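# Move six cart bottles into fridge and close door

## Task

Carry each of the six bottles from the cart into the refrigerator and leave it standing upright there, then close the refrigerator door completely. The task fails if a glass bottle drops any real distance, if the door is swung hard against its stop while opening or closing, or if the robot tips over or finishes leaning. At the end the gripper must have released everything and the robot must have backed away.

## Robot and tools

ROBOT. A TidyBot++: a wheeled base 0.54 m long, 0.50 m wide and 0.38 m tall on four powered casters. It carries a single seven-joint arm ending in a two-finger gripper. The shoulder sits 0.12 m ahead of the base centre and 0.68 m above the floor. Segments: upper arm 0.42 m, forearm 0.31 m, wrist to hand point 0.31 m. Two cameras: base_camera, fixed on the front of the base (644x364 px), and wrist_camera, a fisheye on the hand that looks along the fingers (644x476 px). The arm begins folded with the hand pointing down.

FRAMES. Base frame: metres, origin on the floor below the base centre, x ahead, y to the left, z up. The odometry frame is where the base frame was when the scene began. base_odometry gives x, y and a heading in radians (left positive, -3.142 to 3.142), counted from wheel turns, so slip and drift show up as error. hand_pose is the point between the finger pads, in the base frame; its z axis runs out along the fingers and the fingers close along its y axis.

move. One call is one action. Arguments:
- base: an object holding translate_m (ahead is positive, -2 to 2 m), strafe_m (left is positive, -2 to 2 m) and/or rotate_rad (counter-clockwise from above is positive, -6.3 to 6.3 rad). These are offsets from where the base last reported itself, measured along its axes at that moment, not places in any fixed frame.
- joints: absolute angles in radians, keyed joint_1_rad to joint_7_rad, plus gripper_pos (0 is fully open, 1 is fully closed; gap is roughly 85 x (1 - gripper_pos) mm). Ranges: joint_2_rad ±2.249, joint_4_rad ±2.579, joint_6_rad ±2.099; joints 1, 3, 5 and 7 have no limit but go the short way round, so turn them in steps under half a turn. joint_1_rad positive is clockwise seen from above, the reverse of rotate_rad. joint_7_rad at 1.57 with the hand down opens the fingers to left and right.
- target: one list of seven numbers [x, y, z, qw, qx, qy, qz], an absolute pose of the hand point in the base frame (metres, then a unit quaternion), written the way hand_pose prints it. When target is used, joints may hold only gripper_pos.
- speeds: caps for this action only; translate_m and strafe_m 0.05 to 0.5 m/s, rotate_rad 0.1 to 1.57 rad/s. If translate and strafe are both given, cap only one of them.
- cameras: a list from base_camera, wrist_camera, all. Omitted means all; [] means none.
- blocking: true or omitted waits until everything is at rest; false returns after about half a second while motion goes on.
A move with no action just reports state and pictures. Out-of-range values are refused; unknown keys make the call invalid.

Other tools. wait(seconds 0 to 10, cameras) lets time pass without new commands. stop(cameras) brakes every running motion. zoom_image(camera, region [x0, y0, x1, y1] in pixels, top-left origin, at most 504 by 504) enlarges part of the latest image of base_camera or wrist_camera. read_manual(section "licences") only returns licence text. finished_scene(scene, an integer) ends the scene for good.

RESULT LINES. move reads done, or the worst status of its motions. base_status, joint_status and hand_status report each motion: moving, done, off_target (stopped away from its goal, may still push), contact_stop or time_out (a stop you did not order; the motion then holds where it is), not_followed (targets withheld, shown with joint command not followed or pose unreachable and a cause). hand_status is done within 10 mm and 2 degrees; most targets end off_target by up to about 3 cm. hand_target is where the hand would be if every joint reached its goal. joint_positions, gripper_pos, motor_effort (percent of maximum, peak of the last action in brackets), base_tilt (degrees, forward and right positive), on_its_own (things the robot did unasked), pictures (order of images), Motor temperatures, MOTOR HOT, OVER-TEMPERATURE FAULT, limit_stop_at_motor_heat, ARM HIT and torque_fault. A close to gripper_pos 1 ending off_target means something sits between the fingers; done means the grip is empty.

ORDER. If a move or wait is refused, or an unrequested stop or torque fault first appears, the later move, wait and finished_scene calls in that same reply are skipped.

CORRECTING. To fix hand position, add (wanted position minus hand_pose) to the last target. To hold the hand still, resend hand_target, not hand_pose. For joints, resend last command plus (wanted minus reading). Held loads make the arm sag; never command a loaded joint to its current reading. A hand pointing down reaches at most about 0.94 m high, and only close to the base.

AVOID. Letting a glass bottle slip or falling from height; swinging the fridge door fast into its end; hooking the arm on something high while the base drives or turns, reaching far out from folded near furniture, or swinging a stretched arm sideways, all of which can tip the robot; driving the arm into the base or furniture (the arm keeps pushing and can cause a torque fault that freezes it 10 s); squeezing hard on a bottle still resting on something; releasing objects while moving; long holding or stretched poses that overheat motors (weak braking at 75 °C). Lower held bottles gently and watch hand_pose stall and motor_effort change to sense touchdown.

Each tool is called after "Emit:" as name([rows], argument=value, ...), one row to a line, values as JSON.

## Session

Emit:
move()

Scene clock: 0.00 s.
Motor temperatures (°C): [37 29 26 34 32 38 37]
base_odometry: x=+0.000 y=+0.000 heading=+0.000
base_tilt: forward=-0.6 right=-0.9
base_status: not commanded
joint_positions: joint_1_rad=-0.020 joint_2_rad=-0.342 joint_3_rad=+3.116 joint_4_rad=-2.560 joint_5_rad=-0.049 joint_6_rad=-0.849 joint_7_rad=+1.558 gripper_pos=+0.000
joint_status: not commanded
motor_effort: joint_1_rad=+1 joint_2_rad=-1 joint_3_rad=+0 joint_4_rad=+14 joint_5_rad=+0 joint_6_rad=+0 joint_7_rad=-1
hand_pose: x=+0.2513 y=+0.0177 z=+0.5783 quat_wxyz=(-0.016, +0.999, +0.000, +0.037) (m; base frame)
hand_target: x=+0.2517 y=+0.0177 z=+0.5785 quat_wxyz=(-0.016, +0.999, +0.000, +0.037) (m; base frame)
hand_status: not commanded
pictures: base_camera, wrist_camera
camera_calibration:
wrist_camera: T_world_to_cam=[[0.0324375, -0.999457, -0.00574322, 0.00994899], [-0.99337, -0.0316048, -0.110531, 0.378441], [0.11029, 0.00929049, -0.993856, 0.681377], [0, 0, 0, 1]] pos_world=[0.300461, 0.0155738, 0.719077]

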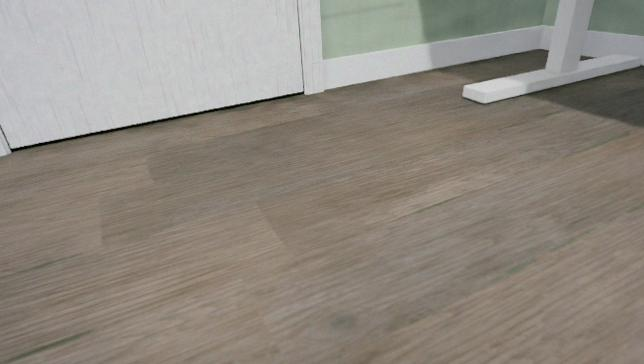

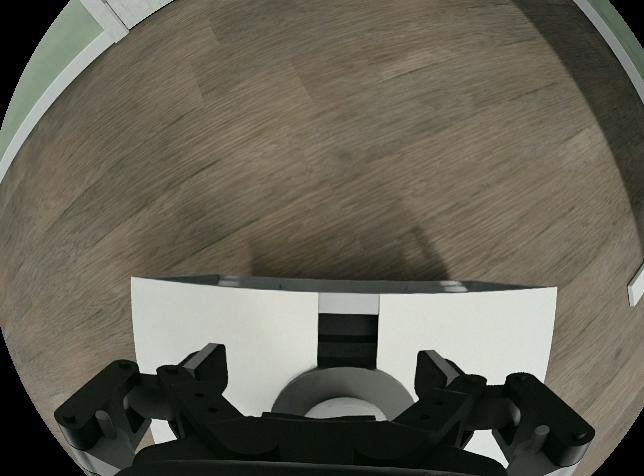

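Emit:
move(joints={"joint_1_rad": 0.0, "joint_2_rad": -0.6, "joint_3_rad": 3.107, "joint_4_rad": -2.1, "joint_5_rad": 0.015, "joint_6_rad": -0.45, "joint_7_rad": 1.567}, cameras=["wrist_camera"])

Emit:
move(joints={"joint_1_rad": -1.6}, cameras=["wrist_camera"])

Emit:
move(joints={"joint_1_rad": -3.1}, cameras=["wrist_camera"])

Emit:
move(joints={"joint_1_rad": -4.6}, cameras=["wrist_camera"])

Scene clock: 2.13 s.
Motor temperatures (°C): [37 29 26 34 32 38 37]
move: done
base_odometry: x=+0.000 y=+0.000 heading=+0.000
base_tilt: forward=-0.6 right=-0.9
base_status: not commanded
joint_positions: joint_1_rad=-0.012 joint_2_rad=-0.591 joint_3_rad=+3.116 joint_4_rad=-2.112 joint_5_rad=-0.025 joint_6_rad=-0.494 joint_7_rad=+1.558 gripper_pos=+0.000
joint_status: all done
motor_effort: joint_1_rad=-1(1) joint_2_rad=-1(4) joint_3_rad=+1(2) joint_4_rad=+21(22) joint_5_rad=+0(1) joint_6_rad=+7(7) joint_7_rad=-1(2)
hand_pose: x=+0.4790 y=+0.0202 z=+0.9128 quat_wxyz=(-0.017, +0.846, +0.006, +0.534) (m; base frame)
hand_target: x=+0.4836 y=+0.0147 z=+0.9357 quat_wxyz=(+0.005, +0.827, +0.019, +0.561) (m; base frame)
hand_status: not commanded
pictures: wrist_camera
camera_calibration:
wrist_camera: T_world_to_cam=[[0.0217643, -0.999617, 0.0170758, -0.00870151], [-0.396869, -0.0243148, -0.917553, 1.09244], [0.917617, 0.013193, -0.397246, 0.057275], [0, 0, 0, 1]] pos_world=[0.381189, 0.0171087, 1.02527]

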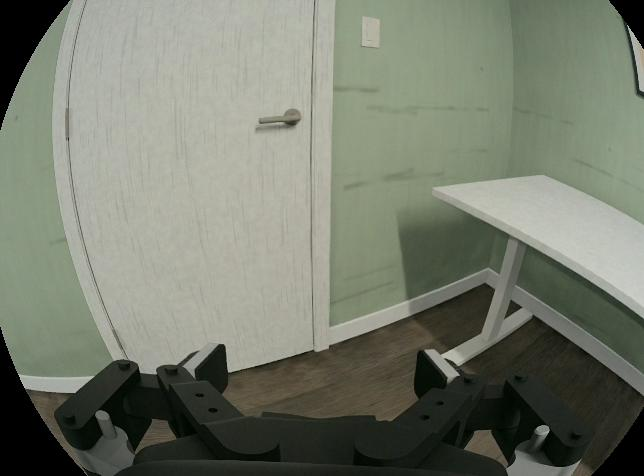

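Scene clock: 4.93 s.
Motor temperatures (°C): [37 29 26 34 32 38 37]
move: done
base_odometry: x=+0.000 y=+0.000 heading=+0.000
base_tilt: forward=-0.6 right=-1.0
base_status: not commanded
joint_positions: joint_1_rad=-1.589 joint_2_rad=-0.591 joint_3_rad=+3.116 joint_4_rad=-2.112 joint_5_rad=-0.024 joint_6_rad=-0.491 joint_7_rad=+1.558 gripper_pos=+0.000
joint_status: all done
motor_effort: joint_1_rad=+0(1) joint_2_rad=+0(2) joint_3_rad=+1(1) joint_4_rad=+22(22) joint_5_rad=+0(1) joint_6_rad=+7(7) joint_7_rad=-1(1)
hand_pose: x=+0.0965 y=+0.3602 z=+0.9136 quat_wxyz=(-0.391, +0.591, +0.604, +0.365) (m; base frame)
hand_target: x=+0.0937 y=+0.3641 z=+0.9357 quat_wxyz=(-0.399, +0.563, +0.607, +0.395) (m; base frame)
hand_status: not commanded
pictures: wrist_camera
camera_calibration:
wrist_camera: T_world_to_cam=[[0.999426, 0.0285308, 0.0182575, -0.12627], [0.0280329, -0.394135, -0.918625, 1.04281], [-0.0190132, 0.918609, -0.394709, 0.165996], [0, 0, 0, 1]] pos_world=[0.10012, 0.262124, 1.02577]

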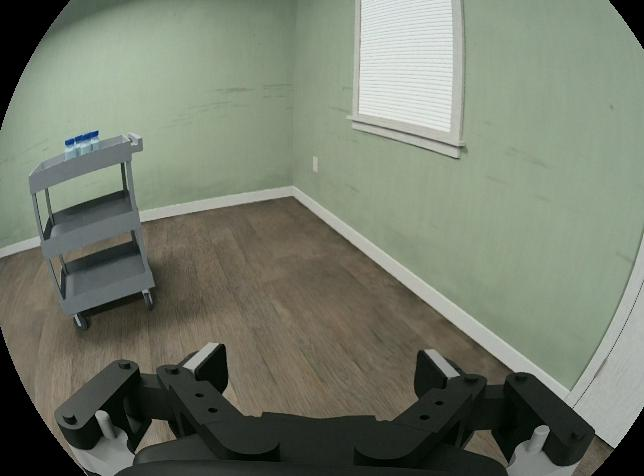

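Scene clock: 7.67 s.
Motor temperatures (°C): [37 29 26 34 32 38 37]
move: done
base_odometry: x=+0.000 y=+0.000 heading=+0.000
base_tilt: forward=-0.6 right=-0.9
base_status: not commanded
joint_positions: joint_1_rad=-3.089 joint_2_rad=-0.591 joint_3_rad=+3.116 joint_4_rad=-2.112 joint_5_rad=-0.023 joint_6_rad=-0.491 joint_7_rad=+1.558 gripper_pos=+0.000
joint_status: all done
motor_effort: joint_1_rad=+0(2) joint_2_rad=-1(2) joint_3_rad=+1(1) joint_4_rad=+22(22) joint_5_rad=+0(1) joint_6_rad=+7(7) joint_7_rad=-1(1)
hand_pose: x=-0.2420 y=+0.0031 z=+0.9136 quat_wxyz=(-0.535, +0.020, +0.845, +0.001) (m; base frame)
hand_target: x=-0.2459 y=+0.0005 z=+0.9357 quat_wxyz=(-0.561, -0.002, +0.828, +0.017) (m; base frame)
hand_status: not commanded
pictures: wrist_camera
camera_calibration:
wrist_camera: T_world_to_cam=[[0.0422603, 0.998934, 0.0185577, -0.0126791], [0.39486, 0.000363183, -0.918741, 0.999256], [-0.917769, 0.0461539, -0.394424, 0.272641], [0, 0, 0, 1]] pos_world=[-0.143809, -0.000280743, 1.02583]

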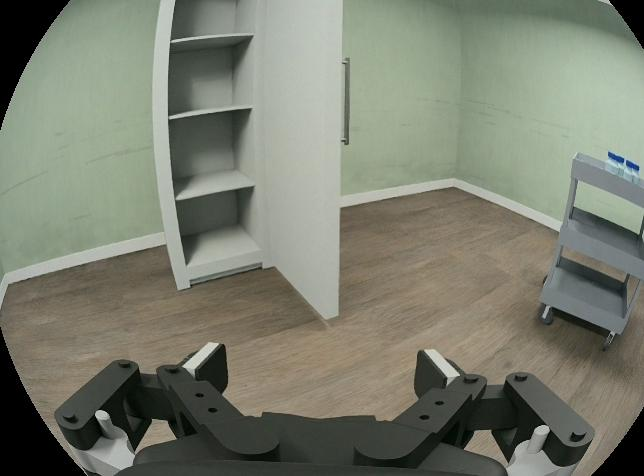

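Scene clock: 10.40 s.
Motor temperatures (°C): [37 29 26 34 32 38 37]
move: done
base_odometry: x=+0.000 y=+0.000 heading=+0.000
base_tilt: forward=-0.6 right=-0.9
base_status: not commanded
joint_positions: joint_1_rad=-4.589 joint_2_rad=-0.591 joint_3_rad=+3.116 joint_4_rad=-2.112 joint_5_rad=-0.023 joint_6_rad=-0.491 joint_7_rad=+1.558 gripper_pos=+0.000
joint_status: all done
motor_effort: joint_1_rad=+0(2) joint_2_rad=-1(1) joint_3_rad=+1(1) joint_4_rad=+21(22) joint_5_rad=+0(1) joint_6_rad=+7(7) joint_7_rad=-1(1)
hand_pose: x=+0.0904 y=-0.3599 z=+0.9137 quat_wxyz=(-0.392, -0.561, +0.632, -0.364) (m; base frame)
hand_target: x=+0.0927 y=-0.3640 z=+0.9357 quat_wxyz=(-0.422, -0.566, +0.604, -0.370) (m; base frame)
hand_status: not commanded
pictures: wrist_camera
camera_calibration:
wrist_camera: T_world_to_cam=[[-0.993434, 0.112859, 0.0187377, 0.110381], [0.0274011, 0.393745, -0.918811, 1.04304], [-0.111074, -0.912265, -0.394253, 0.176459], [0, 0, 0, 1]] pos_world=[0.100676, -0.262173, 1.02586]

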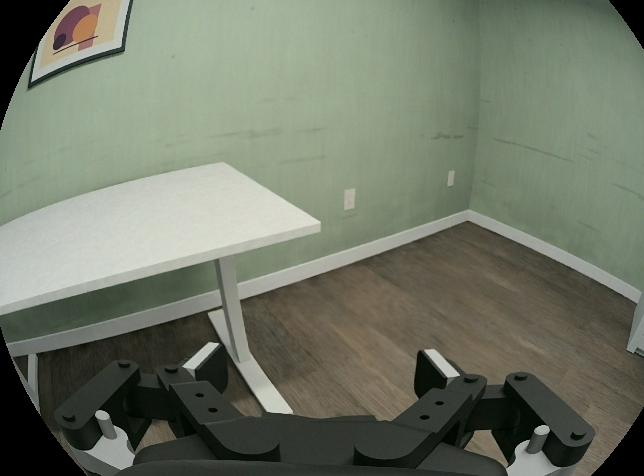

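Emit:
move(base={"translate_m": -0.39, "strafe_m": 0.65, "rotate_rad": 2.345}, joints={"joint_1_rad": 0.0, "joint_2_rad": -0.24, "joint_3_rad": 3.107, "joint_4_rad": -1.842, "joint_5_rad": 0.015, "joint_6_rad": -0.45, "joint_7_rad": 1.567, "gripper_pos": 0}, cameras=["wrist_camera"])

Emit:
zoom_image(camera="wrist_camera", region=[180, 120, 500, 360])

Scene clock: 14.53 s.
Motor temperatures (°C): [37 29 26 34 32 38 37]
move: done
base_odometry: x=-0.390 y=+0.650 heading=+2.345
base_tilt: forward=-0.6 right=-1.0
base_status: done
joint_positions: joint_1_rad=-6.280 joint_2_rad=-0.243 joint_3_rad=+3.115 joint_4_rad=-1.857 joint_5_rad=-0.022 joint_6_rad=-0.486 joint_7_rad=+1.558 gripper_pos=+0.000
joint_status: all done
motor_effort: joint_1_rad=+1(2) joint_2_rad=-12(16) joint_3_rad=+0(2) joint_4_rad=+21(23) joint_5_rad=+0(2) joint_6_rad=+7(8) joint_7_rad=-1(2)
hand_pose: x=+0.5999 y=+0.0170 z=+0.9193 quat_wxyz=(+0.015, -0.867, +0.000, -0.497) (m; base frame)
hand_target: x=+0.6085 y=+0.0179 z=+0.9365 quat_wxyz=(+0.000, -0.855, -0.019, -0.518) (m; base frame)
hand_status: not commanded
pictures: wrist_camera
camera_calibration:
wrist_camera: T_world_to_cam=[[0.0117935, -0.999844, 0.0131864, -0.00507504], [-0.473582, -0.0171996, -0.880582, 1.15824], [0.880671, 0.00414027, -0.473711, 0.0416066], [0, 0, 0, 1]] pos_world=[0.511941, 0.0146748, 1.0397]

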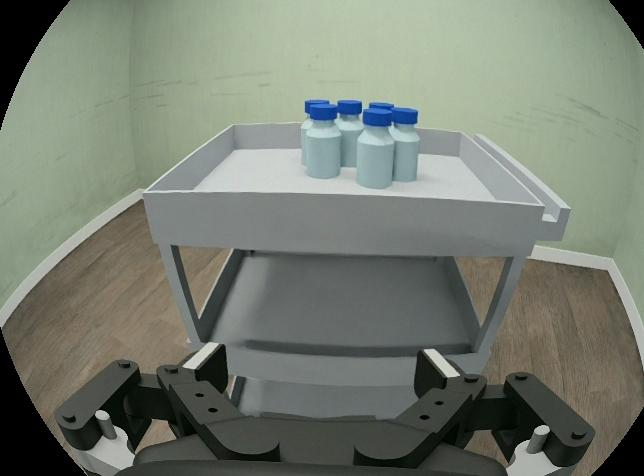

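Scaled by 1.575.

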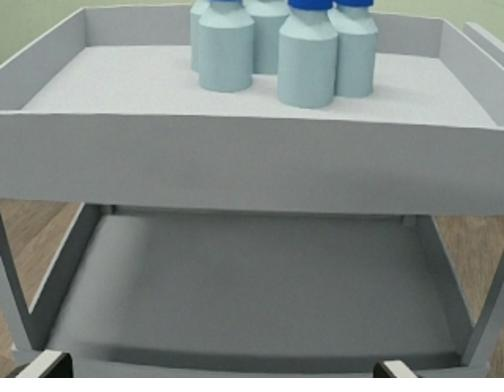

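Emit:
zoom_image(camera="wrist_camera", region=[290, 90, 430, 200])

Scaled by 3.600.

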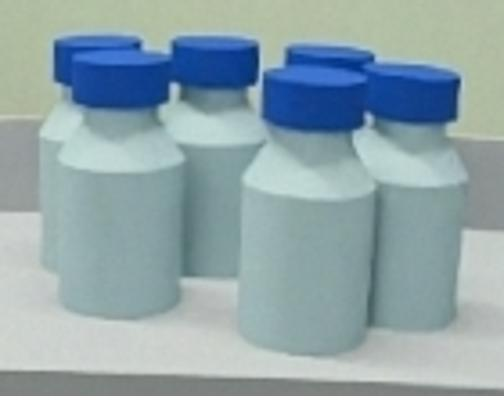

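Emit:
move(base={"translate_m": 0.619, "strafe_m": 0.05, "rotate_rad": -0.2}, joints={"gripper_pos": 0.05, "joint_1_rad": 0.0, "joint_2_rad": -0.24, "joint_4_rad": -1.842, "joint_6_rad": -0.45}, cameras=["wrist_camera"])

Scene clock: 18.47 s.
Motor temperatures (°C): [37 29 26 34 32 38 37]
move: done
base_odometry: x=-0.859 y=+1.058 heading=+2.143
base_tilt: forward=-0.6 right=-0.9
base_status: done
joint_positions: joint_1_rad=-6.279 joint_2_rad=-0.239 joint_3_rad=+3.115 joint_4_rad=-1.851 joint_5_rad=-0.018 joint_6_rad=-0.484 joint_7_rad=+1.558 gripper_pos=+0.050
joint_status: all done
motor_effort: joint_1_rad=+0(3) joint_2_rad=-11(15) joint_3_rad=+0(3) joint_4_rad=+21(22) joint_5_rad=+0(1) joint_6_rad=+7(7) joint_7_rad=-1(1)
hand_pose: x=+0.6023 y=+0.0162 z=+0.9211 quat_wxyz=(+0.014, -0.867, -0.001, -0.499) (m; base frame)
hand_target: x=+0.6085 y=+0.0179 z=+0.9365 quat_wxyz=(+0.000, -0.855, -0.019, -0.518) (m; base frame)
hand_status: not commanded
pictures: wrist_camera
camera_calibration:
wrist_camera: T_world_to_cam=[[0.0111521, -0.999802, 0.0164624, -0.00854362], [-0.470622, -0.0197741, -0.882114, 1.16059], [0.882265, 0.00208987, -0.470749, 0.0366628], [0, 0, 0, 1]] pos_world=[0.513949, 0.0143311, 1.04117]

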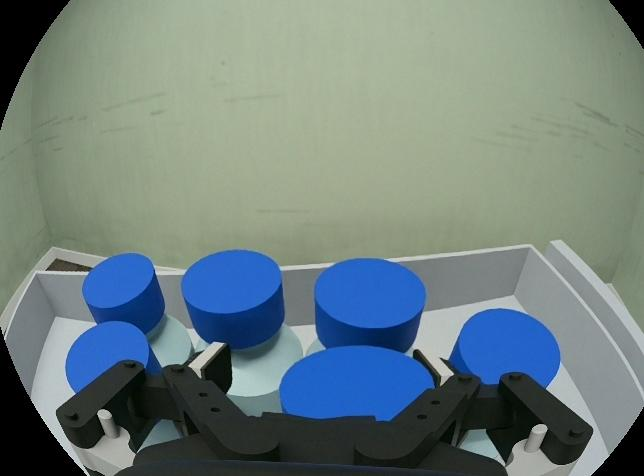

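Emit:
move(base={"translate_m": -0.09, "strafe_m": -0.014}, cameras=["wrist_camera"])

Scene clock: 20.27 s.
Motor temperatures (°C): [37 29 26 34 32 38 37]
move: done
base_odometry: x=-0.798 y=+0.990 heading=+2.143
base_tilt: forward=-0.6 right=-1.0
base_status: done
joint_positions: joint_1_rad=-6.280 joint_2_rad=-0.246 joint_3_rad=+3.114 joint_4_rad=-1.851 joint_5_rad=-0.018 joint_6_rad=-0.483 joint_7_rad=+1.558 gripper_pos=+0.050
joint_status: not commanded
motor_effort: joint_1_rad=+0(2) joint_2_rad=-11(15) joint_3_rad=+0(3) joint_4_rad=+21(23) joint_5_rad=+0(1) joint_6_rad=+7(8) joint_7_rad=-1(1)
hand_pose: x=+0.6006 y=+0.0168 z=+0.9255 quat_wxyz=(+0.014, -0.864, -0.001, -0.503) (m; base frame)
hand_target: x=+0.6085 y=+0.0179 z=+0.9365 quat_wxyz=(+0.000, -0.855, -0.019, -0.518) (m; base frame)
hand_status: not commanded
pictures: wrist_camera
camera_calibration:
wrist_camera: T_world_to_cam=[[0.0123519, -0.999776, 0.0171635, -0.00937399], [-0.462237, -0.0209298, -0.886509, 1.16275], [0.88667, 0.00301647, -0.462393, 0.0298172], [0, 0, 0, 1]] pos_world=[0.511145, 0.0148743, 1.04474]

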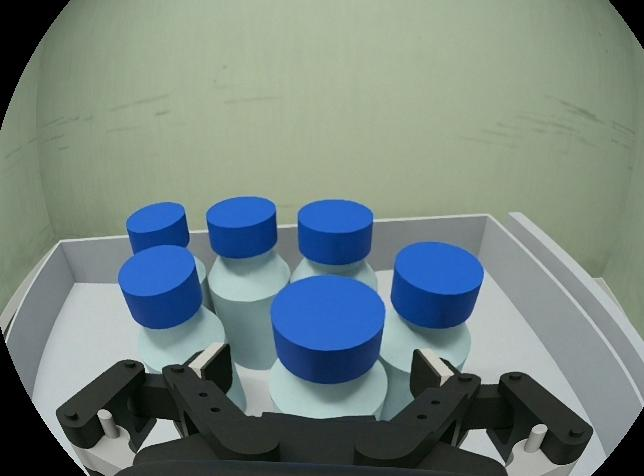

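Emit:
move(base={"translate_m": -0.05}, cameras=["wrist_camera"])

Scene clock: 22.33 s.
Motor temperatures (°C): [37 29 26 34 32 38 37]
move: done
base_odometry: x=-0.771 y=+0.948 heading=+2.143
base_tilt: forward=-0.6 right=-0.9
base_status: done
joint_positions: joint_1_rad=-6.280 joint_2_rad=-0.249 joint_3_rad=+3.114 joint_4_rad=-1.850 joint_5_rad=-0.018 joint_6_rad=-0.483 joint_7_rad=+1.558 gripper_pos=+0.050
joint_status: not commanded
motor_effort: joint_1_rad=+1(2) joint_2_rad=-12(15) joint_3_rad=+0(2) joint_4_rad=+21(22) joint_5_rad=+0(1) joint_6_rad=+7(8) joint_7_rad=-1(1)
hand_pose: x=+0.6000 y=+0.0169 z=+0.9269 quat_wxyz=(+0.014, -0.864, -0.001, -0.504) (m; base frame)
hand_target: x=+0.6085 y=+0.0179 z=+0.9365 quat_wxyz=(+0.000, -0.855, -0.019, -0.518) (m; base frame)
hand_status: not commanded
pictures: wrist_camera
camera_calibration:
wrist_camera: T_world_to_cam=[[0.0124483, -0.999775, 0.0172028, -0.00941104], [-0.459599, -0.021, -0.887878, 1.16342], [0.888039, 0.00314616, -0.459757, 0.0277745], [0, 0, 0, 1]] pos_world=[0.510159, 0.0149355, 1.04591]

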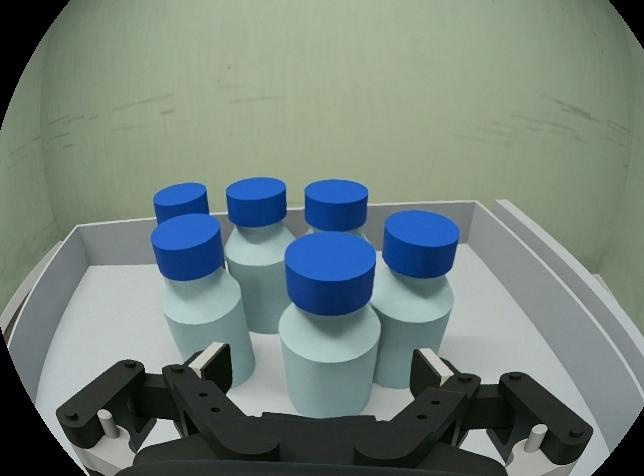

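Emit:
move(base={"translate_m": -0.035, "strafe_m": 0.132, "rotate_rad": -0.2}, speeds={"rotate_rad": 0.2}, cameras=["wrist_camera"])

Scene clock: 24.73 s.
Motor temperatures (°C): [37 29 26 34 32 38 37]
move: done
base_odometry: x=-0.863 y=+0.847 heading=+1.943
base_tilt: forward=-0.6 right=-1.0
base_status: done
joint_positions: joint_1_rad=-6.283 joint_2_rad=-0.248 joint_3_rad=+3.111 joint_4_rad=-1.850 joint_5_rad=-0.017 joint_6_rad=-0.483 joint_7_rad=+1.558 gripper_pos=+0.050
joint_status: not commanded
motor_effort: joint_1_rad=+0(2) joint_2_rad=-12(13) joint_3_rad=+0(3) joint_4_rad=+21(22) joint_5_rad=+0(1) joint_6_rad=+7(7) joint_7_rad=-1(1)
hand_pose: x=+0.6001 y=+0.0199 z=+0.9265 quat_wxyz=(+0.015, -0.864, -0.004, -0.504) (m; base frame)
hand_target: x=+0.6085 y=+0.0179 z=+0.9365 quat_wxyz=(+0.000, -0.855, -0.019, -0.518) (m; base frame)
hand_status: not commanded
pictures: wrist_camera
camera_calibration:
wrist_camera: T_world_to_cam=[[0.0183262, -0.999662, 0.018457, -0.0111124], [-0.46024, -0.0248224, -0.887447, 1.16317], [0.887605, 0.00776894, -0.46054, 0.0283899], [0, 0, 0, 1]] pos_world=[0.510344, 0.0175436, 1.04553]

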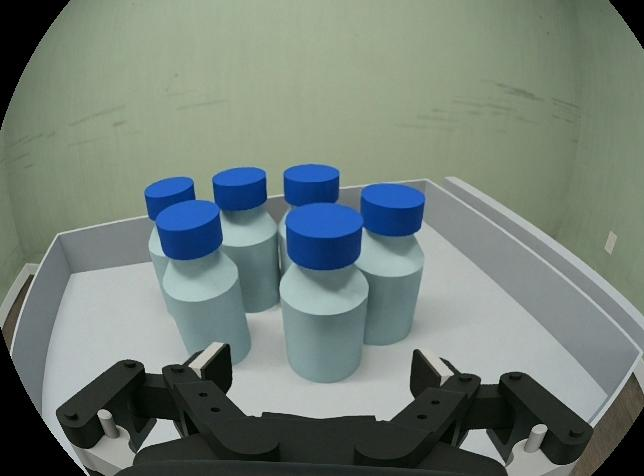

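Emit:
move(base={"translate_m": 0.03}, joints={"joint_1_rad": 0.0, "joint_2_rad": 0.019, "joint_4_rad": -1.815, "joint_6_rad": -0.215}, cameras=["wrist_camera"])

Emit:
move(joints={"gripper_pos": 0.45}, cameras=["wrist_camera"])

Scene clock: 26.47 s.
Motor temperatures (°C): [37 29 26 34 32 38 37]
move: done
base_odometry: x=-0.874 y=+0.874 heading=+1.944
base_tilt: forward=-0.6 right=-0.9
base_status: done
joint_positions: joint_1_rad=-6.283 joint_2_rad=+0.011 joint_3_rad=+3.111 joint_4_rad=-1.831 joint_5_rad=-0.017 joint_6_rad=-0.259 joint_7_rad=+1.558 gripper_pos=+0.050
joint_status: all done
motor_effort: joint_1_rad=+1(1) joint_2_rad=-20(23) joint_3_rad=+0(2) joint_4_rad=+21(22) joint_5_rad=+0(1) joint_6_rad=+6(8) joint_7_rad=-1(1)
hand_pose: x=+0.6945 y=+0.0201 z=+0.8613 quat_wxyz=(+0.017, -0.867, -0.001, -0.497) (m; base frame)
hand_target: x=+0.7061 y=+0.0205 z=+0.8774 quat_wxyz=(+0.005, -0.854, -0.018, -0.520) (m; base frame)
hand_status: not commanded
pictures: wrist_camera
camera_calibration:
wrist_camera: T_world_to_cam=[[0.0155348, -0.999815, 0.0113145, -0.00330132], [-0.473428, -0.017322, -0.880662, 1.15196], [0.880696, 0.00832433, -0.473609, -0.0693863], [0, 0, 0, 1]] pos_world=[0.606527, 0.0172311, 0.98166]

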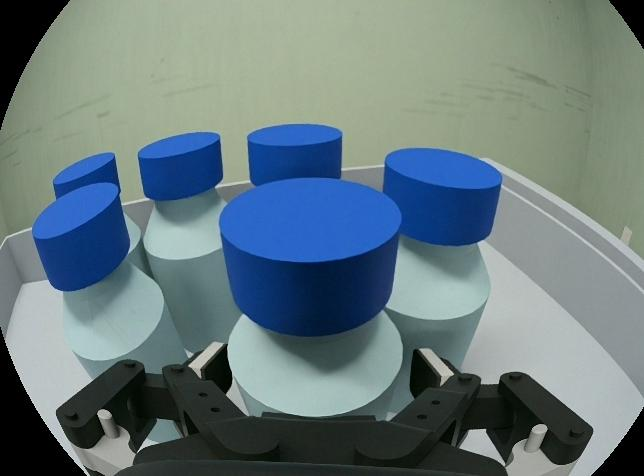

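Scene clock: 27.23 s.
Motor temperatures (°C): [37 29 26 34 32 38 37]
move: off_target
base_odometry: x=-0.874 y=+0.874 heading=+1.944
base_tilt: forward=-0.6 right=-0.9
base_status: not commanded
joint_positions: joint_1_rad=-6.283 joint_2_rad=+0.011 joint_3_rad=+3.111 joint_4_rad=-1.829 joint_5_rad=-0.017 joint_6_rad=-0.256 joint_7_rad=+1.558 gripper_pos=+0.244
joint_status: gripper_pos off_target (ended at +0.244, target +0.450)
motor_effort: joint_1_rad=+1(2) joint_2_rad=-20(22) joint_3_rad=+0(2) joint_4_rad=+22(23) joint_5_rad=+0(0) joint_6_rad=+8(8) joint_7_rad=-1(1)
hand_pose: x=+0.6953 y=+0.0202 z=+0.8627 quat_wxyz=(+0.017, -0.867, -0.001, -0.499) (m; base frame)
hand_target: x=+0.7061 y=+0.0205 z=+0.8774 quat_wxyz=(+0.005, -0.854, -0.018, -0.520) (m; base frame)
hand_status: not commanded
pictures: wrist_camera
camera_calibration:
wrist_camera: T_world_to_cam=[[0.0157491, -0.99981, 0.0114969, -0.0035105], [-0.470054, -0.0175518, -0.882463, 1.15282], [0.882497, 0.00849388, -0.470241, -0.0735775], [0, 0, 0, 1]] pos_world=[0.606877, 0.0173493, 0.982767]

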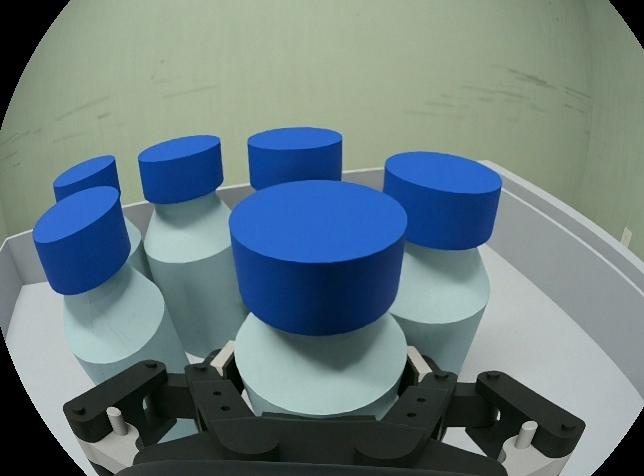

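Emit:
move(joints={"joint_2_rad": 0.01, "joint_4_rad": -1.19, "joint_6_rad": -0.84}, cameras=["wrist_camera"])

Scene clock: 29.73 s.
Motor temperatures (°C): [37 29 26 34 32 38 37]
move: off_target
base_odometry: x=-0.874 y=+0.874 heading=+1.944
base_tilt: forward=-0.6 right=-1.0
base_status: not commanded
joint_positions: joint_1_rad=-6.283 joint_2_rad=+0.029 joint_3_rad=+3.111 joint_4_rad=-1.229 joint_5_rad=-0.017 joint_6_rad=-0.817 joint_7_rad=+1.558 gripper_pos=+0.244
joint_status: joint_4_rad off_target (ended at -1.229, target -1.190); the others done
motor_effort: joint_1_rad=+0(2) joint_2_rad=-25(28) joint_3_rad=+0(1) joint_4_rad=+25(29) joint_5_rad=+0(1) joint_6_rad=+10(13) joint_7_rad=-1(1)
hand_pose: x=+0.7022 y=+0.0228 z=+1.0483 quat_wxyz=(+0.020, -0.861, -0.005, -0.508) (m; base frame)
hand_target: x=+0.6932 y=+0.0176 z=+1.0757 quat_wxyz=(+0.003, -0.852, -0.014, -0.523) (m; base frame)
hand_status: not commanded
pictures: wrist_camera
camera_calibration:
wrist_camera: T_world_to_cam=[[0.0250926, -0.999625, 0.0109285, -0.00920155], [-0.451783, -0.0210912, -0.891878, 1.31697], [0.891775, 0.0174423, -0.452143, -0.0181172], [0, 0, 0, 1]] pos_world=[0.611372, 0.0188944, 1.16649]

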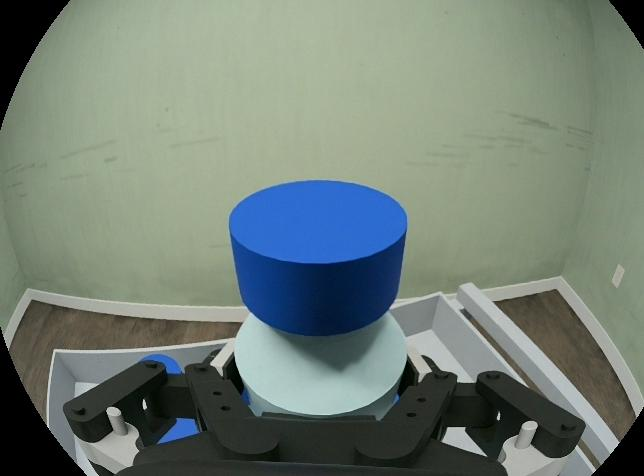

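Emit:
move(base={"translate_m": -0.791, "strafe_m": -0.056, "rotate_rad": 1.739}, speeds={"rotate_rad": 1.1}, cameras=["wrist_camera", "base_camera"])

Scene clock: 33.07 s.
Motor temperatures (°C): [37 29 26 34 32 38 37]
move: done
base_odometry: x=-0.534 y=+0.158 heading=-2.599
base_tilt: forward=-0.6 right=-1.0
base_status: done
joint_positions: joint_1_rad=-6.285 joint_2_rad=+0.035 joint_3_rad=+3.104 joint_4_rad=-1.228 joint_5_rad=-0.011 joint_6_rad=-0.821 joint_7_rad=+1.558 gripper_pos=+0.244
joint_status: not commanded
motor_effort: joint_1_rad=+1(6) joint_2_rad=-25(30) joint_3_rad=+0(4) joint_4_rad=+25(27) joint_5_rad=+0(2) joint_6_rad=+10(11) joint_7_rad=-1(1)
hand_pose: x=+0.7034 y=+0.0267 z=+1.0451 quat_wxyz=(+0.019, -0.863, -0.010, -0.504) (m; base frame)
hand_target: x=+0.6932 y=+0.0176 z=+1.0757 quat_wxyz=(+0.003, -0.852, -0.014, -0.523) (m; base frame)
hand_status: not commanded
pictures: base_camera, wrist_camera
camera_calibration:
wrist_camera: T_world_to_cam=[[0.0325717, -0.999332, 0.0165543, -0.016455], [-0.457817, -0.0296411, -0.888552, 1.31577], [0.888449, 0.0213628, -0.458477, -0.011899], [0, 0, 0, 1]] pos_world=[0.613491, 0.0228111, 1.16395]

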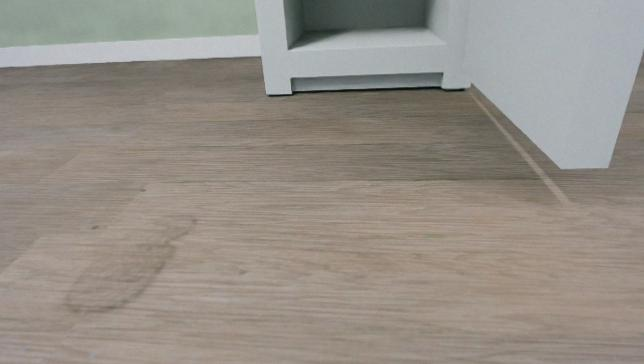

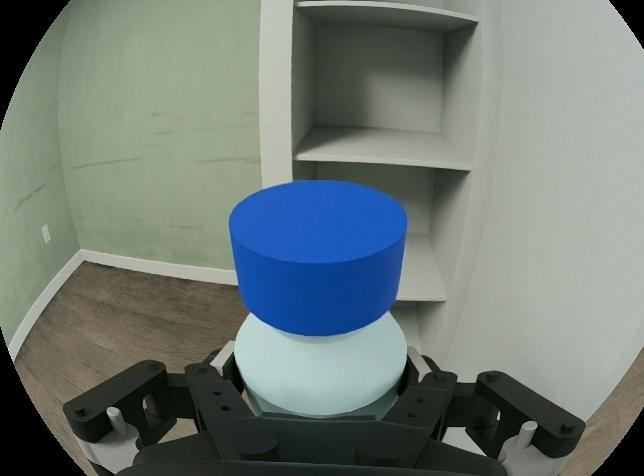

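Emit:
move(base={"translate_m": 0.658, "strafe_m": -0.024, "rotate_rad": -0.033}, joints={"joint_1_rad": 0.087}, cameras=["wrist_camera", "base_camera"])

Scene clock: 36.87 s.
Motor temperatures (°C): [37 29 26 34 32 38 37]
move: done
base_odometry: x=-1.110 y=-0.161 heading=-2.631
base_tilt: forward=-0.6 right=-1.0
base_status: done
joint_positions: joint_1_rad=-6.196 joint_2_rad=+0.031 joint_3_rad=+3.103 joint_4_rad=-1.227 joint_5_rad=-0.009 joint_6_rad=-0.824 joint_7_rad=+1.558 gripper_pos=+0.244
joint_status: all done
motor_effort: joint_1_rad=+0(4) joint_2_rad=-25(28) joint_3_rad=+0(5) joint_4_rad=+25(26) joint_5_rad=+0(2) joint_6_rad=+10(11) joint_7_rad=-1(1)
hand_pose: x=+0.7016 y=-0.0256 z=+1.0471 quat_wxyz=(-0.004, -0.862, +0.028, -0.506) (m; base frame)
hand_target: x=+0.6925 y=-0.0323 z=+1.0757 quat_wxyz=(-0.020, -0.852, +0.023, -0.523) (m; base frame)
hand_status: not commanded
pictures: base_camera, wrist_camera
camera_calibration:
wrist_camera: T_world_to_cam=[[-0.056808, -0.998213, 0.0185331, -0.00798439], [-0.457264, 0.00951212, -0.88928, 1.31655], [0.887515, -0.0589927, -0.456987, -0.011223], [0, 0, 0, 1]] pos_world=[0.61152, -0.0211554, 1.16581]

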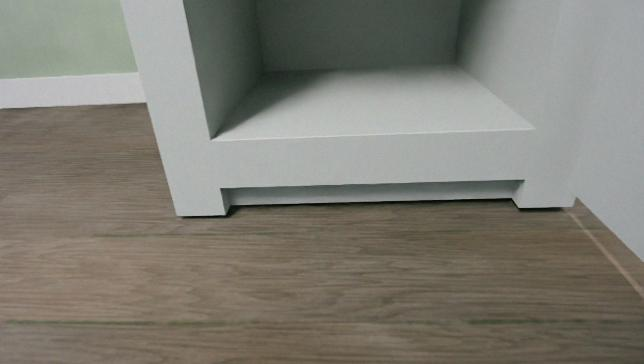

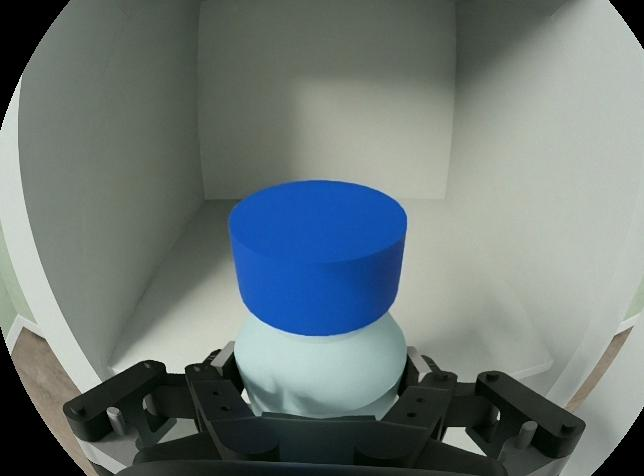

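Emit:
move(base={"translate_m": 0.37}, joints={"joint_1_rad": 0.117}, cameras=["wrist_camera"])

Emit:
move(joints={"joint_2_rad": -0.010, "joint_4_rad": -1.336, "joint_6_rad": -0.665}, cameras=["wrist_camera"])

Scene clock: 39.43 s.
Motor temperatures (°C): [37 29 26 34 32 38 37]
move: done
base_odometry: x=-1.433 y=-0.343 heading=-2.631
base_tilt: forward=-0.6 right=-1.0
base_status: done
joint_positions: joint_1_rad=-6.170 joint_2_rad=+0.033 joint_3_rad=+3.103 joint_4_rad=-1.225 joint_5_rad=-0.009 joint_6_rad=-0.826 joint_7_rad=+1.558 gripper_pos=+0.244
joint_status: all done
motor_effort: joint_1_rad=+0(2) joint_2_rad=-25(30) joint_3_rad=+0(2) joint_4_rad=+25(26) joint_5_rad=+0(1) joint_6_rad=+10(11) joint_7_rad=-1(1)
hand_pose: x=+0.7014 y=-0.0407 z=+1.0463 quat_wxyz=(-0.011, -0.862, +0.039, -0.504) (m; base frame)
hand_target: x=+0.6913 y=-0.0495 z=+1.0757 quat_wxyz=(-0.028, -0.851, +0.035, -0.523) (m; base frame)
hand_status: not commanded
pictures: wrist_camera
camera_calibration:
wrist_camera: T_world_to_cam=[[-0.0824736, -0.996421, 0.0185334, -0.00497453], [-0.458926, 0.0214645, -0.888215, 1.31641], [0.884638, -0.0817598, -0.459054, -0.0090314], [0, 0, 0, 1]] pos_world=[0.611716, -0.0339513, 1.16521]

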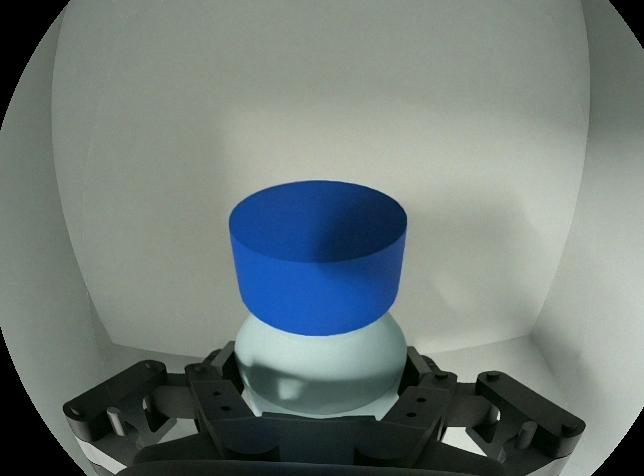

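Scene clock: 40.73 s.
Motor temperatures (°C): [37 29 26 34 32 38 37]
move: done
base_odometry: x=-1.433 y=-0.343 heading=-2.631
base_tilt: forward=-0.6 right=-0.9
base_status: not commanded
joint_positions: joint_1_rad=-6.170 joint_2_rad=+0.018 joint_3_rad=+3.103 joint_4_rad=-1.356 joint_5_rad=-0.009 joint_6_rad=-0.729 joint_7_rad=+1.558 gripper_pos=+0.244
joint_status: all done
motor_effort: joint_1_rad=+0(1) joint_2_rad=-25(28) joint_3_rad=+0(0) joint_4_rad=+26(27) joint_5_rad=+0(1) joint_6_rad=+10(12) joint_7_rad=-1(1)
hand_pose: x=+0.7014 y=-0.0406 z=+1.0056 quat_wxyz=(-0.011, -0.867, +0.040, -0.496) (m; base frame)
hand_target: x=+0.7015 y=-0.0495 z=+1.0517 quat_wxyz=(-0.029, -0.838, +0.034, -0.543) (m; base frame)
hand_status: not commanded
pictures: wrist_camera
camera_calibration:
wrist_camera: T_world_to_cam=[[-0.0829019, -0.996376, 0.0190382, -0.00437571], [-0.476449, 0.0228486, -0.878905, 1.28323], [0.875285, -0.0819336, -0.476616, -0.00343834], [0, 0, 0, 1]] pos_world=[0.614041, -0.0339616, 1.12628]

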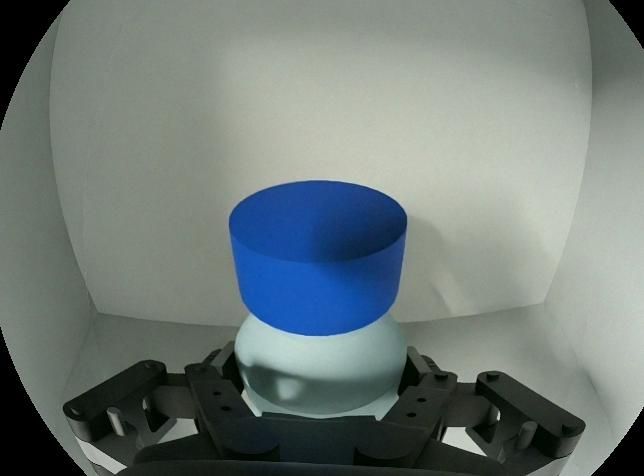

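Emit:
move(joints={"joint_2_rad": -0.014, "joint_4_rad": -1.365, "joint_6_rad": -0.66}, cameras=[])

Emit:
move(joints={"joint_2_rad": -0.019, "joint_4_rad": -1.388, "joint_6_rad": -0.665}, cameras=["wrist_camera"])

Scene clock: 41.47 s.
Motor temperatures (°C): [37 29 26 34 32 38 37]
move: done
base_odometry: x=-1.433 y=-0.343 heading=-2.631
base_tilt: forward=-0.6 right=-1.0
base_status: not commanded
joint_positions: joint_1_rad=-6.170 joint_2_rad=+0.014 joint_3_rad=+3.103 joint_4_rad=-1.383 joint_5_rad=-0.009 joint_6_rad=-0.721 joint_7_rad=+1.558 gripper_pos=+0.244
joint_status: all done
motor_effort: joint_1_rad=+1(1) joint_2_rad=-24(26) joint_3_rad=+0(0) joint_4_rad=+25(27) joint_5_rad=+0(1) joint_6_rad=+10(11) joint_7_rad=-1(1)
hand_pose: x=+0.6984 y=-0.0404 z=+0.9952 quat_wxyz=(-0.011, -0.871, +0.040, -0.490) (m; base frame)
hand_target: x=+0.6990 y=-0.0493 z=+1.0384 quat_wxyz=(-0.028, -0.844, +0.034, -0.535) (m; base frame)
hand_status: not commanded
pictures: none
No camera images: "cameras" was empty.

Scene clock: 42.07 s.
Motor temperatures (°C): [37 29 26 34 32 38 37]
move: done
base_odometry: x=-1.433 y=-0.343 heading=-2.631
base_tilt: forward=-0.6 right=-1.0
base_status: not commanded
joint_positions: joint_1_rad=-6.170 joint_2_rad=+0.004 joint_3_rad=+3.103 joint_4_rad=-1.395 joint_5_rad=-0.009 joint_6_rad=-0.716 joint_7_rad=+1.558 gripper_pos=+0.244
joint_status: all done
motor_effort: joint_1_rad=+0(1) joint_2_rad=-24(26) joint_3_rad=+0(0) joint_4_rad=+25(25) joint_5_rad=+0(1) joint_6_rad=+9(10) joint_7_rad=-1(1)
hand_pose: x=+0.6948 y=-0.0400 z=+0.9951 quat_wxyz=(-0.011, -0.870, +0.040, -0.491) (m; base frame)
hand_target: x=+0.6950 y=-0.0489 z=+1.0264 quat_wxyz=(-0.028, -0.850, +0.034, -0.525) (m; base frame)
hand_status: not commanded
pictures: wrist_camera
camera_calibration:
wrist_camera: T_world_to_cam=[[-0.0827877, -0.996373, 0.0196727, -0.00478038], [-0.48634, 0.0231636, -0.873463, 1.27232], [0.869839, -0.0818796, -0.486493, 0.0109723], [0, 0, 0, 1]] pos_world=[0.608841, -0.0333362, 1.11676]

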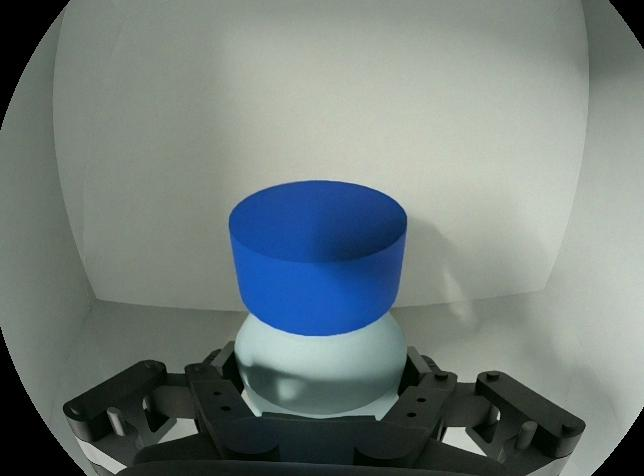

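Emit:
move(joints={"gripper_pos": 0.15}, cameras=[])

Emit:
move(base={"translate_m": -0.37}, cameras=["wrist_camera"])

Scene clock: 43.07 s.
Motor temperatures (°C): [37 29 26 34 32 38 37]
move: done
base_odometry: x=-1.433 y=-0.343 heading=-2.631
base_tilt: forward=-0.6 right=-0.9
base_status: not commanded
joint_positions: joint_1_rad=-6.170 joint_2_rad=-0.018 joint_3_rad=+3.103 joint_4_rad=-1.393 joint_5_rad=-0.009 joint_6_rad=-0.699 joint_7_rad=+1.558 gripper_pos=+0.150
joint_status: all done
motor_effort: joint_1_rad=+0(1) joint_2_rad=-19(24) joint_3_rad=+0(0) joint_4_rad=+21(25) joint_5_rad=+0(1) joint_6_rad=+6(10) joint_7_rad=-1(1)
hand_pose: x=+0.6907 y=-0.0395 z=+1.0138 quat_wxyz=(-0.012, -0.860, +0.039, -0.509) (m; base frame)
hand_target: x=+0.6950 y=-0.0489 z=+1.0264 quat_wxyz=(-0.028, -0.850, +0.034, -0.525) (m; base frame)
hand_status: not commanded
pictures: none
No camera images: "cameras" was empty.

Scene clock: 45.23 s.
Motor temperatures (°C): [37 29 26 34 32 38 37]
move: done
base_odometry: x=-1.110 y=-0.162 heading=-2.632
base_tilt: forward=-0.6 right=-0.9
base_status: done
joint_positions: joint_1_rad=-6.167 joint_2_rad=-0.032 joint_3_rad=+3.105 joint_4_rad=-1.392 joint_5_rad=-0.008 joint_6_rad=-0.698 joint_7_rad=+1.558 gripper_pos=+0.150
joint_status: not commanded
motor_effort: joint_1_rad=+0(6) joint_2_rad=-18(24) joint_3_rad=+0(6) joint_4_rad=+21(22) joint_5_rad=+0(2) joint_6_rad=+7(8) joint_7_rad=-1(1)
hand_pose: x=+0.6861 y=-0.0415 z=+1.0217 quat_wxyz=(-0.014, -0.856, +0.040, -0.515) (m; base frame)
hand_target: x=+0.6950 y=-0.0489 z=+1.0264 quat_wxyz=(-0.028, -0.850, +0.034, -0.525) (m; base frame)
hand_status: not commanded
pictures: wrist_camera
camera_calibration:
wrist_camera: T_world_to_cam=[[-0.0883043, -0.995867, 0.0212394, -0.00527227], [-0.437166, 0.0195868, -0.899167, 1.28379], [0.895035, -0.0886855, -0.437089, -0.0367191], [0, 0, 0, 1]] pos_world=[0.59363, -0.0336524, 1.13841]

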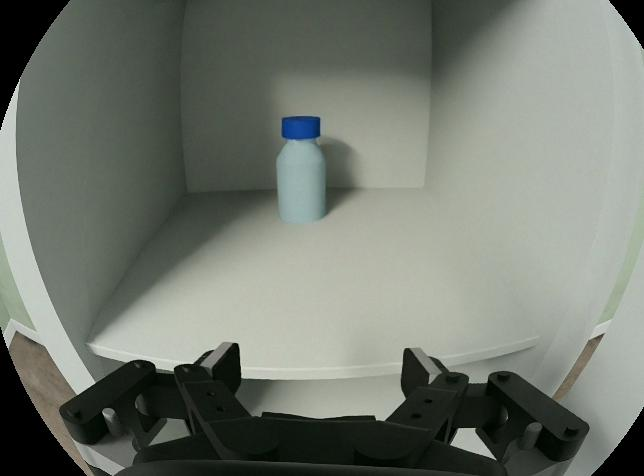

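Emit:
move(base={"translate_m": -0.655}, joints={"joint_1_rad": 0.0, "joint_2_rad": -0.24, "joint_4_rad": -1.842, "joint_6_rad": -0.45, "gripper_pos": 0.0}, cameras=[])

Emit:
move(base={"translate_m": -0.385, "strafe_m": -0.842, "rotate_rad": -1.306}, speeds={"rotate_rad": 1.4}, cameras=["wrist_camera"])

Scene clock: 48.90 s.
Motor temperatures (°C): [37 29 26 34 32 38 37]
move: done
base_odometry: x=-0.537 y=+0.158 heading=-2.632
base_tilt: forward=-0.6 right=-1.0
base_status: done
joint_positions: joint_1_rad=-6.272 joint_2_rad=-0.247 joint_3_rad=+3.105 joint_4_rad=-1.834 joint_5_rad=-0.008 joint_6_rad=-0.492 joint_7_rad=+1.558 gripper_pos=+0.000
joint_status: all done
motor_effort: joint_1_rad=+0(2) joint_2_rad=-12(22) joint_3_rad=+0(1) joint_4_rad=+21(22) joint_5_rad=+0(1) joint_6_rad=+7(8) joint_7_rad=-1(1)
hand_pose: x=+0.6018 y=+0.0168 z=+0.9326 quat_wxyz=(+0.009, -0.862, -0.005, -0.506) (m; base frame)
hand_target: x=+0.6085 y=+0.0179 z=+0.9364 quat_wxyz=(+0.000, -0.855, -0.019, -0.518) (m; base frame)
hand_status: not commanded
pictures: none
No camera images: "cameras" was empty.

Scene clock: 52.37 s.
Motor temperatures (°C): [37 29 26 34 32 38 37]
move: done
base_odometry: x=-0.612 y=+1.081 heading=+2.345
base_tilt: forward=-0.6 right=-0.9
base_status: done
joint_positions: joint_1_rad=-6.283 joint_2_rad=-0.241 joint_3_rad=+3.104 joint_4_rad=-1.834 joint_5_rad=-0.008 joint_6_rad=-0.489 joint_7_rad=+1.558 gripper_pos=+0.000
joint_status: not commanded
motor_effort: joint_1_rad=+0(3) joint_2_rad=-12(14) joint_3_rad=+0(4) joint_4_rad=+21(22) joint_5_rad=+0(1) joint_6_rad=+7(7) joint_7_rad=-1(1)
hand_pose: x=+0.6036 y=+0.0220 z=+0.9306 quat_wxyz=(+0.012, -0.863, -0.010, -0.505) (m; base frame)
hand_target: x=+0.6085 y=+0.0179 z=+0.9364 quat_wxyz=(+0.000, -0.855, -0.019, -0.518) (m; base frame)
hand_status: not commanded
pictures: wrist_camera
camera_calibration:
wrist_camera: T_world_to_cam=[[0.0249032, -0.999267, 0.0290787, -0.0229419], [-0.457166, -0.0372516, -0.888601, 1.16798], [0.889033, 0.00883519, -0.457758, 0.0236614], [0, 0, 0, 1]] pos_world=[0.513495, 0.0203749, 1.04936]

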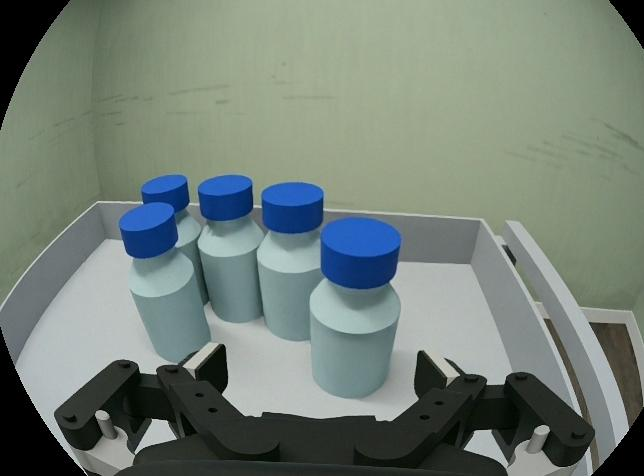

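Emit:
move(base={"translate_m": 0.017, "strafe_m": -0.019}, joints={"joint_1_rad": 0.0, "joint_2_rad": 0.019, "joint_4_rad": -1.815, "joint_6_rad": -0.215}, cameras=["wrist_camera"])

Scene clock: 54.07 s.
Motor temperatures (°C): [37 29 26 34 32 38 37]
move: done
base_odometry: x=-0.611 y=+1.106 heading=+2.345
base_tilt: forward=-0.6 right=-0.9
base_status: done
joint_positions: joint_1_rad=-6.282 joint_2_rad=+0.012 joint_3_rad=+3.104 joint_4_rad=-1.830 joint_5_rad=-0.008 joint_6_rad=-0.259 joint_7_rad=+1.558 gripper_pos=+0.000
joint_status: all done
motor_effort: joint_1_rad=+0(2) joint_2_rad=-20(22) joint_3_rad=+0(2) joint_4_rad=+21(22) joint_5_rad=+0(1) joint_6_rad=+7(8) joint_7_rad=-1(1)
hand_pose: x=+0.6946 y=+0.0227 z=+0.8610 quat_wxyz=(+0.015, -0.868, -0.007, -0.497) (m; base frame)
hand_target: x=+0.7061 y=+0.0205 z=+0.8775 quat_wxyz=(+0.005, -0.854, -0.018, -0.520) (m; base frame)
hand_status: not commanded
pictures: wrist_camera
camera_calibration:
wrist_camera: T_world_to_cam=[[0.0239238, -0.999509, 0.0202487, -0.0141986], [-0.473461, -0.0291669, -0.880332, 1.15178], [0.88049, 0.011474, -0.473926, -0.0693122], [0, 0, 0, 1]] pos_world=[0.606693, 0.0201976, 0.981391]

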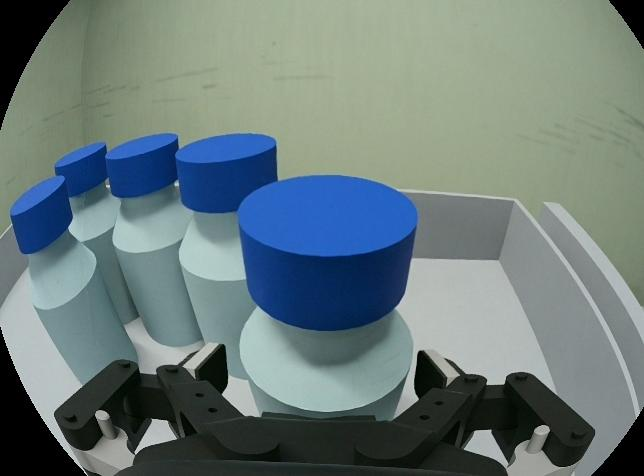

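Emit:
move(joints={"gripper_pos": 0.45}, cameras=[])

Emit:
move(joints={"joint_2_rad": 0.01, "joint_4_rad": -1.19, "joint_6_rad": -0.84}, cameras=["wrist_camera"])

Emit:
move(base={"translate_m": -0.728, "strafe_m": 0.615, "rotate_rad": 1.306}, speeds={"rotate_rad": 1.1}, cameras=["wrist_camera"])

Scene clock: 55.13 s.
Motor temperatures (°C): [37 29 26 34 32 38 37]
move: off_target
base_odometry: x=-0.611 y=+1.106 heading=+2.345
base_tilt: forward=-0.6 right=-0.9
base_status: not commanded
joint_positions: joint_1_rad=-6.282 joint_2_rad=+0.012 joint_3_rad=+3.104 joint_4_rad=-1.829 joint_5_rad=-0.008 joint_6_rad=-0.256 joint_7_rad=+1.558 gripper_pos=+0.247
joint_status: gripper_pos off_target (ended at +0.247, target +0.450)
motor_effort: joint_1_rad=+0(2) joint_2_rad=-21(22) joint_3_rad=+0(2) joint_4_rad=+22(22) joint_5_rad=+0(1) joint_6_rad=+8(8) joint_7_rad=-1(2)
hand_pose: x=+0.6954 y=+0.0227 z=+0.8625 quat_wxyz=(+0.015, -0.867, -0.007, -0.499) (m; base frame)
hand_target: x=+0.7061 y=+0.0205 z=+0.8775 quat_wxyz=(+0.005, -0.854, -0.018, -0.520) (m; base frame)
hand_status: not commanded
pictures: none
No camera images: "cameras" was empty.

Scene clock: 57.33 s.
Motor temperatures (°C): [37 29 26 34 32 38 37]
move: off_target
base_odometry: x=-0.611 y=+1.106 heading=+2.345
base_tilt: forward=-0.6 right=-0.9
base_status: not commanded
joint_positions: joint_1_rad=-6.282 joint_2_rad=+0.031 joint_3_rad=+3.104 joint_4_rad=-1.229 joint_5_rad=-0.008 joint_6_rad=-0.817 joint_7_rad=+1.558 gripper_pos=+0.247
joint_status: joint_4_rad off_target (ended at -1.229, target -1.190); the others done
motor_effort: joint_1_rad=+0(1) joint_2_rad=-25(29) joint_3_rad=+0(2) joint_4_rad=+25(28) joint_5_rad=+0(1) joint_6_rad=+10(12) joint_7_rad=-1(1)
hand_pose: x=+0.7025 y=+0.0237 z=+1.0476 quat_wxyz=(+0.017, -0.862, -0.009, -0.507) (m; base frame)
hand_target: x=+0.6932 y=+0.0176 z=+1.0757 quat_wxyz=(+0.003, -0.852, -0.014, -0.523) (m; base frame)
hand_status: not commanded
pictures: wrist_camera
camera_calibration:
wrist_camera: T_world_to_cam=[[0.0275394, -0.999429, 0.019578, -0.0190843], [-0.452541, -0.0299285, -0.891241, 1.31658], [0.891318, 0.0156845, -0.453107, -0.0173066], [0, 0, 0, 1]] pos_world=[0.611759, 0.0206015, 1.16593]

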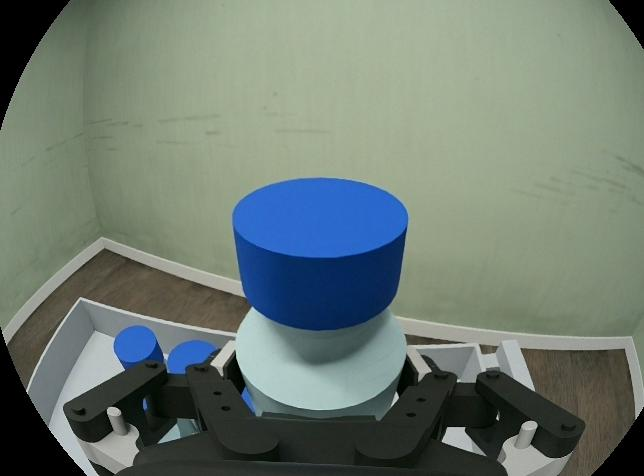

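Scene clock: 60.87 s.
Motor temperatures (°C): [37 29 26 34 32 38 37]
move: done
base_odometry: x=-0.542 y=+0.156 heading=-2.631
base_tilt: forward=-0.6 right=-1.0
base_status: done
joint_positions: joint_1_rad=-6.286 joint_2_rad=+0.032 joint_3_rad=+3.110 joint_4_rad=-1.228 joint_5_rad=-0.002 joint_6_rad=-0.821 joint_7_rad=+1.558 gripper_pos=+0.247
joint_status: not commanded
motor_effort: joint_1_rad=+0(5) joint_2_rad=-25(30) joint_3_rad=+0(5) joint_4_rad=+25(26) joint_5_rad=+0(2) joint_6_rad=+10(11) joint_7_rad=-1(1)
hand_pose: x=+0.7025 y=+0.0213 z=+1.0467 quat_wxyz=(+0.013, -0.863, -0.008, -0.506) (m; base frame)
hand_target: x=+0.6932 y=+0.0176 z=+1.0757 quat_wxyz=(+0.003, -0.852, -0.014, -0.523) (m; base frame)
hand_status: not commanded
pictures: wrist_camera
camera_calibration:
wrist_camera: T_world_to_cam=[[0.0239888, -0.9994, 0.0249703, -0.0245566], [-0.455503, -0.0331609, -0.889616, 1.31616], [0.889911, 0.00996676, -0.456025, -0.0135961], [0, 0, 0, 1]] pos_world=[0.612203, 0.0192387, 1.16529]

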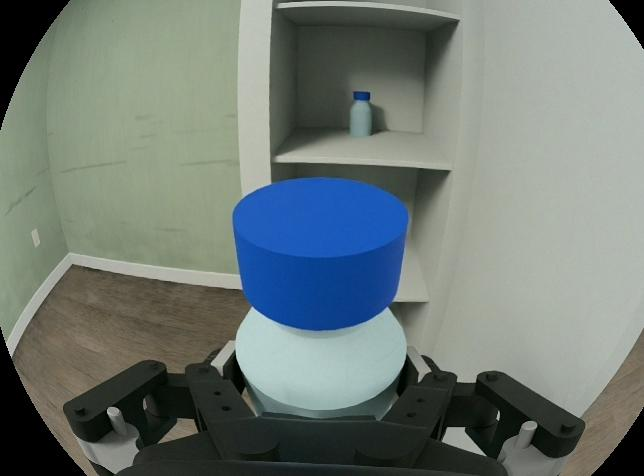

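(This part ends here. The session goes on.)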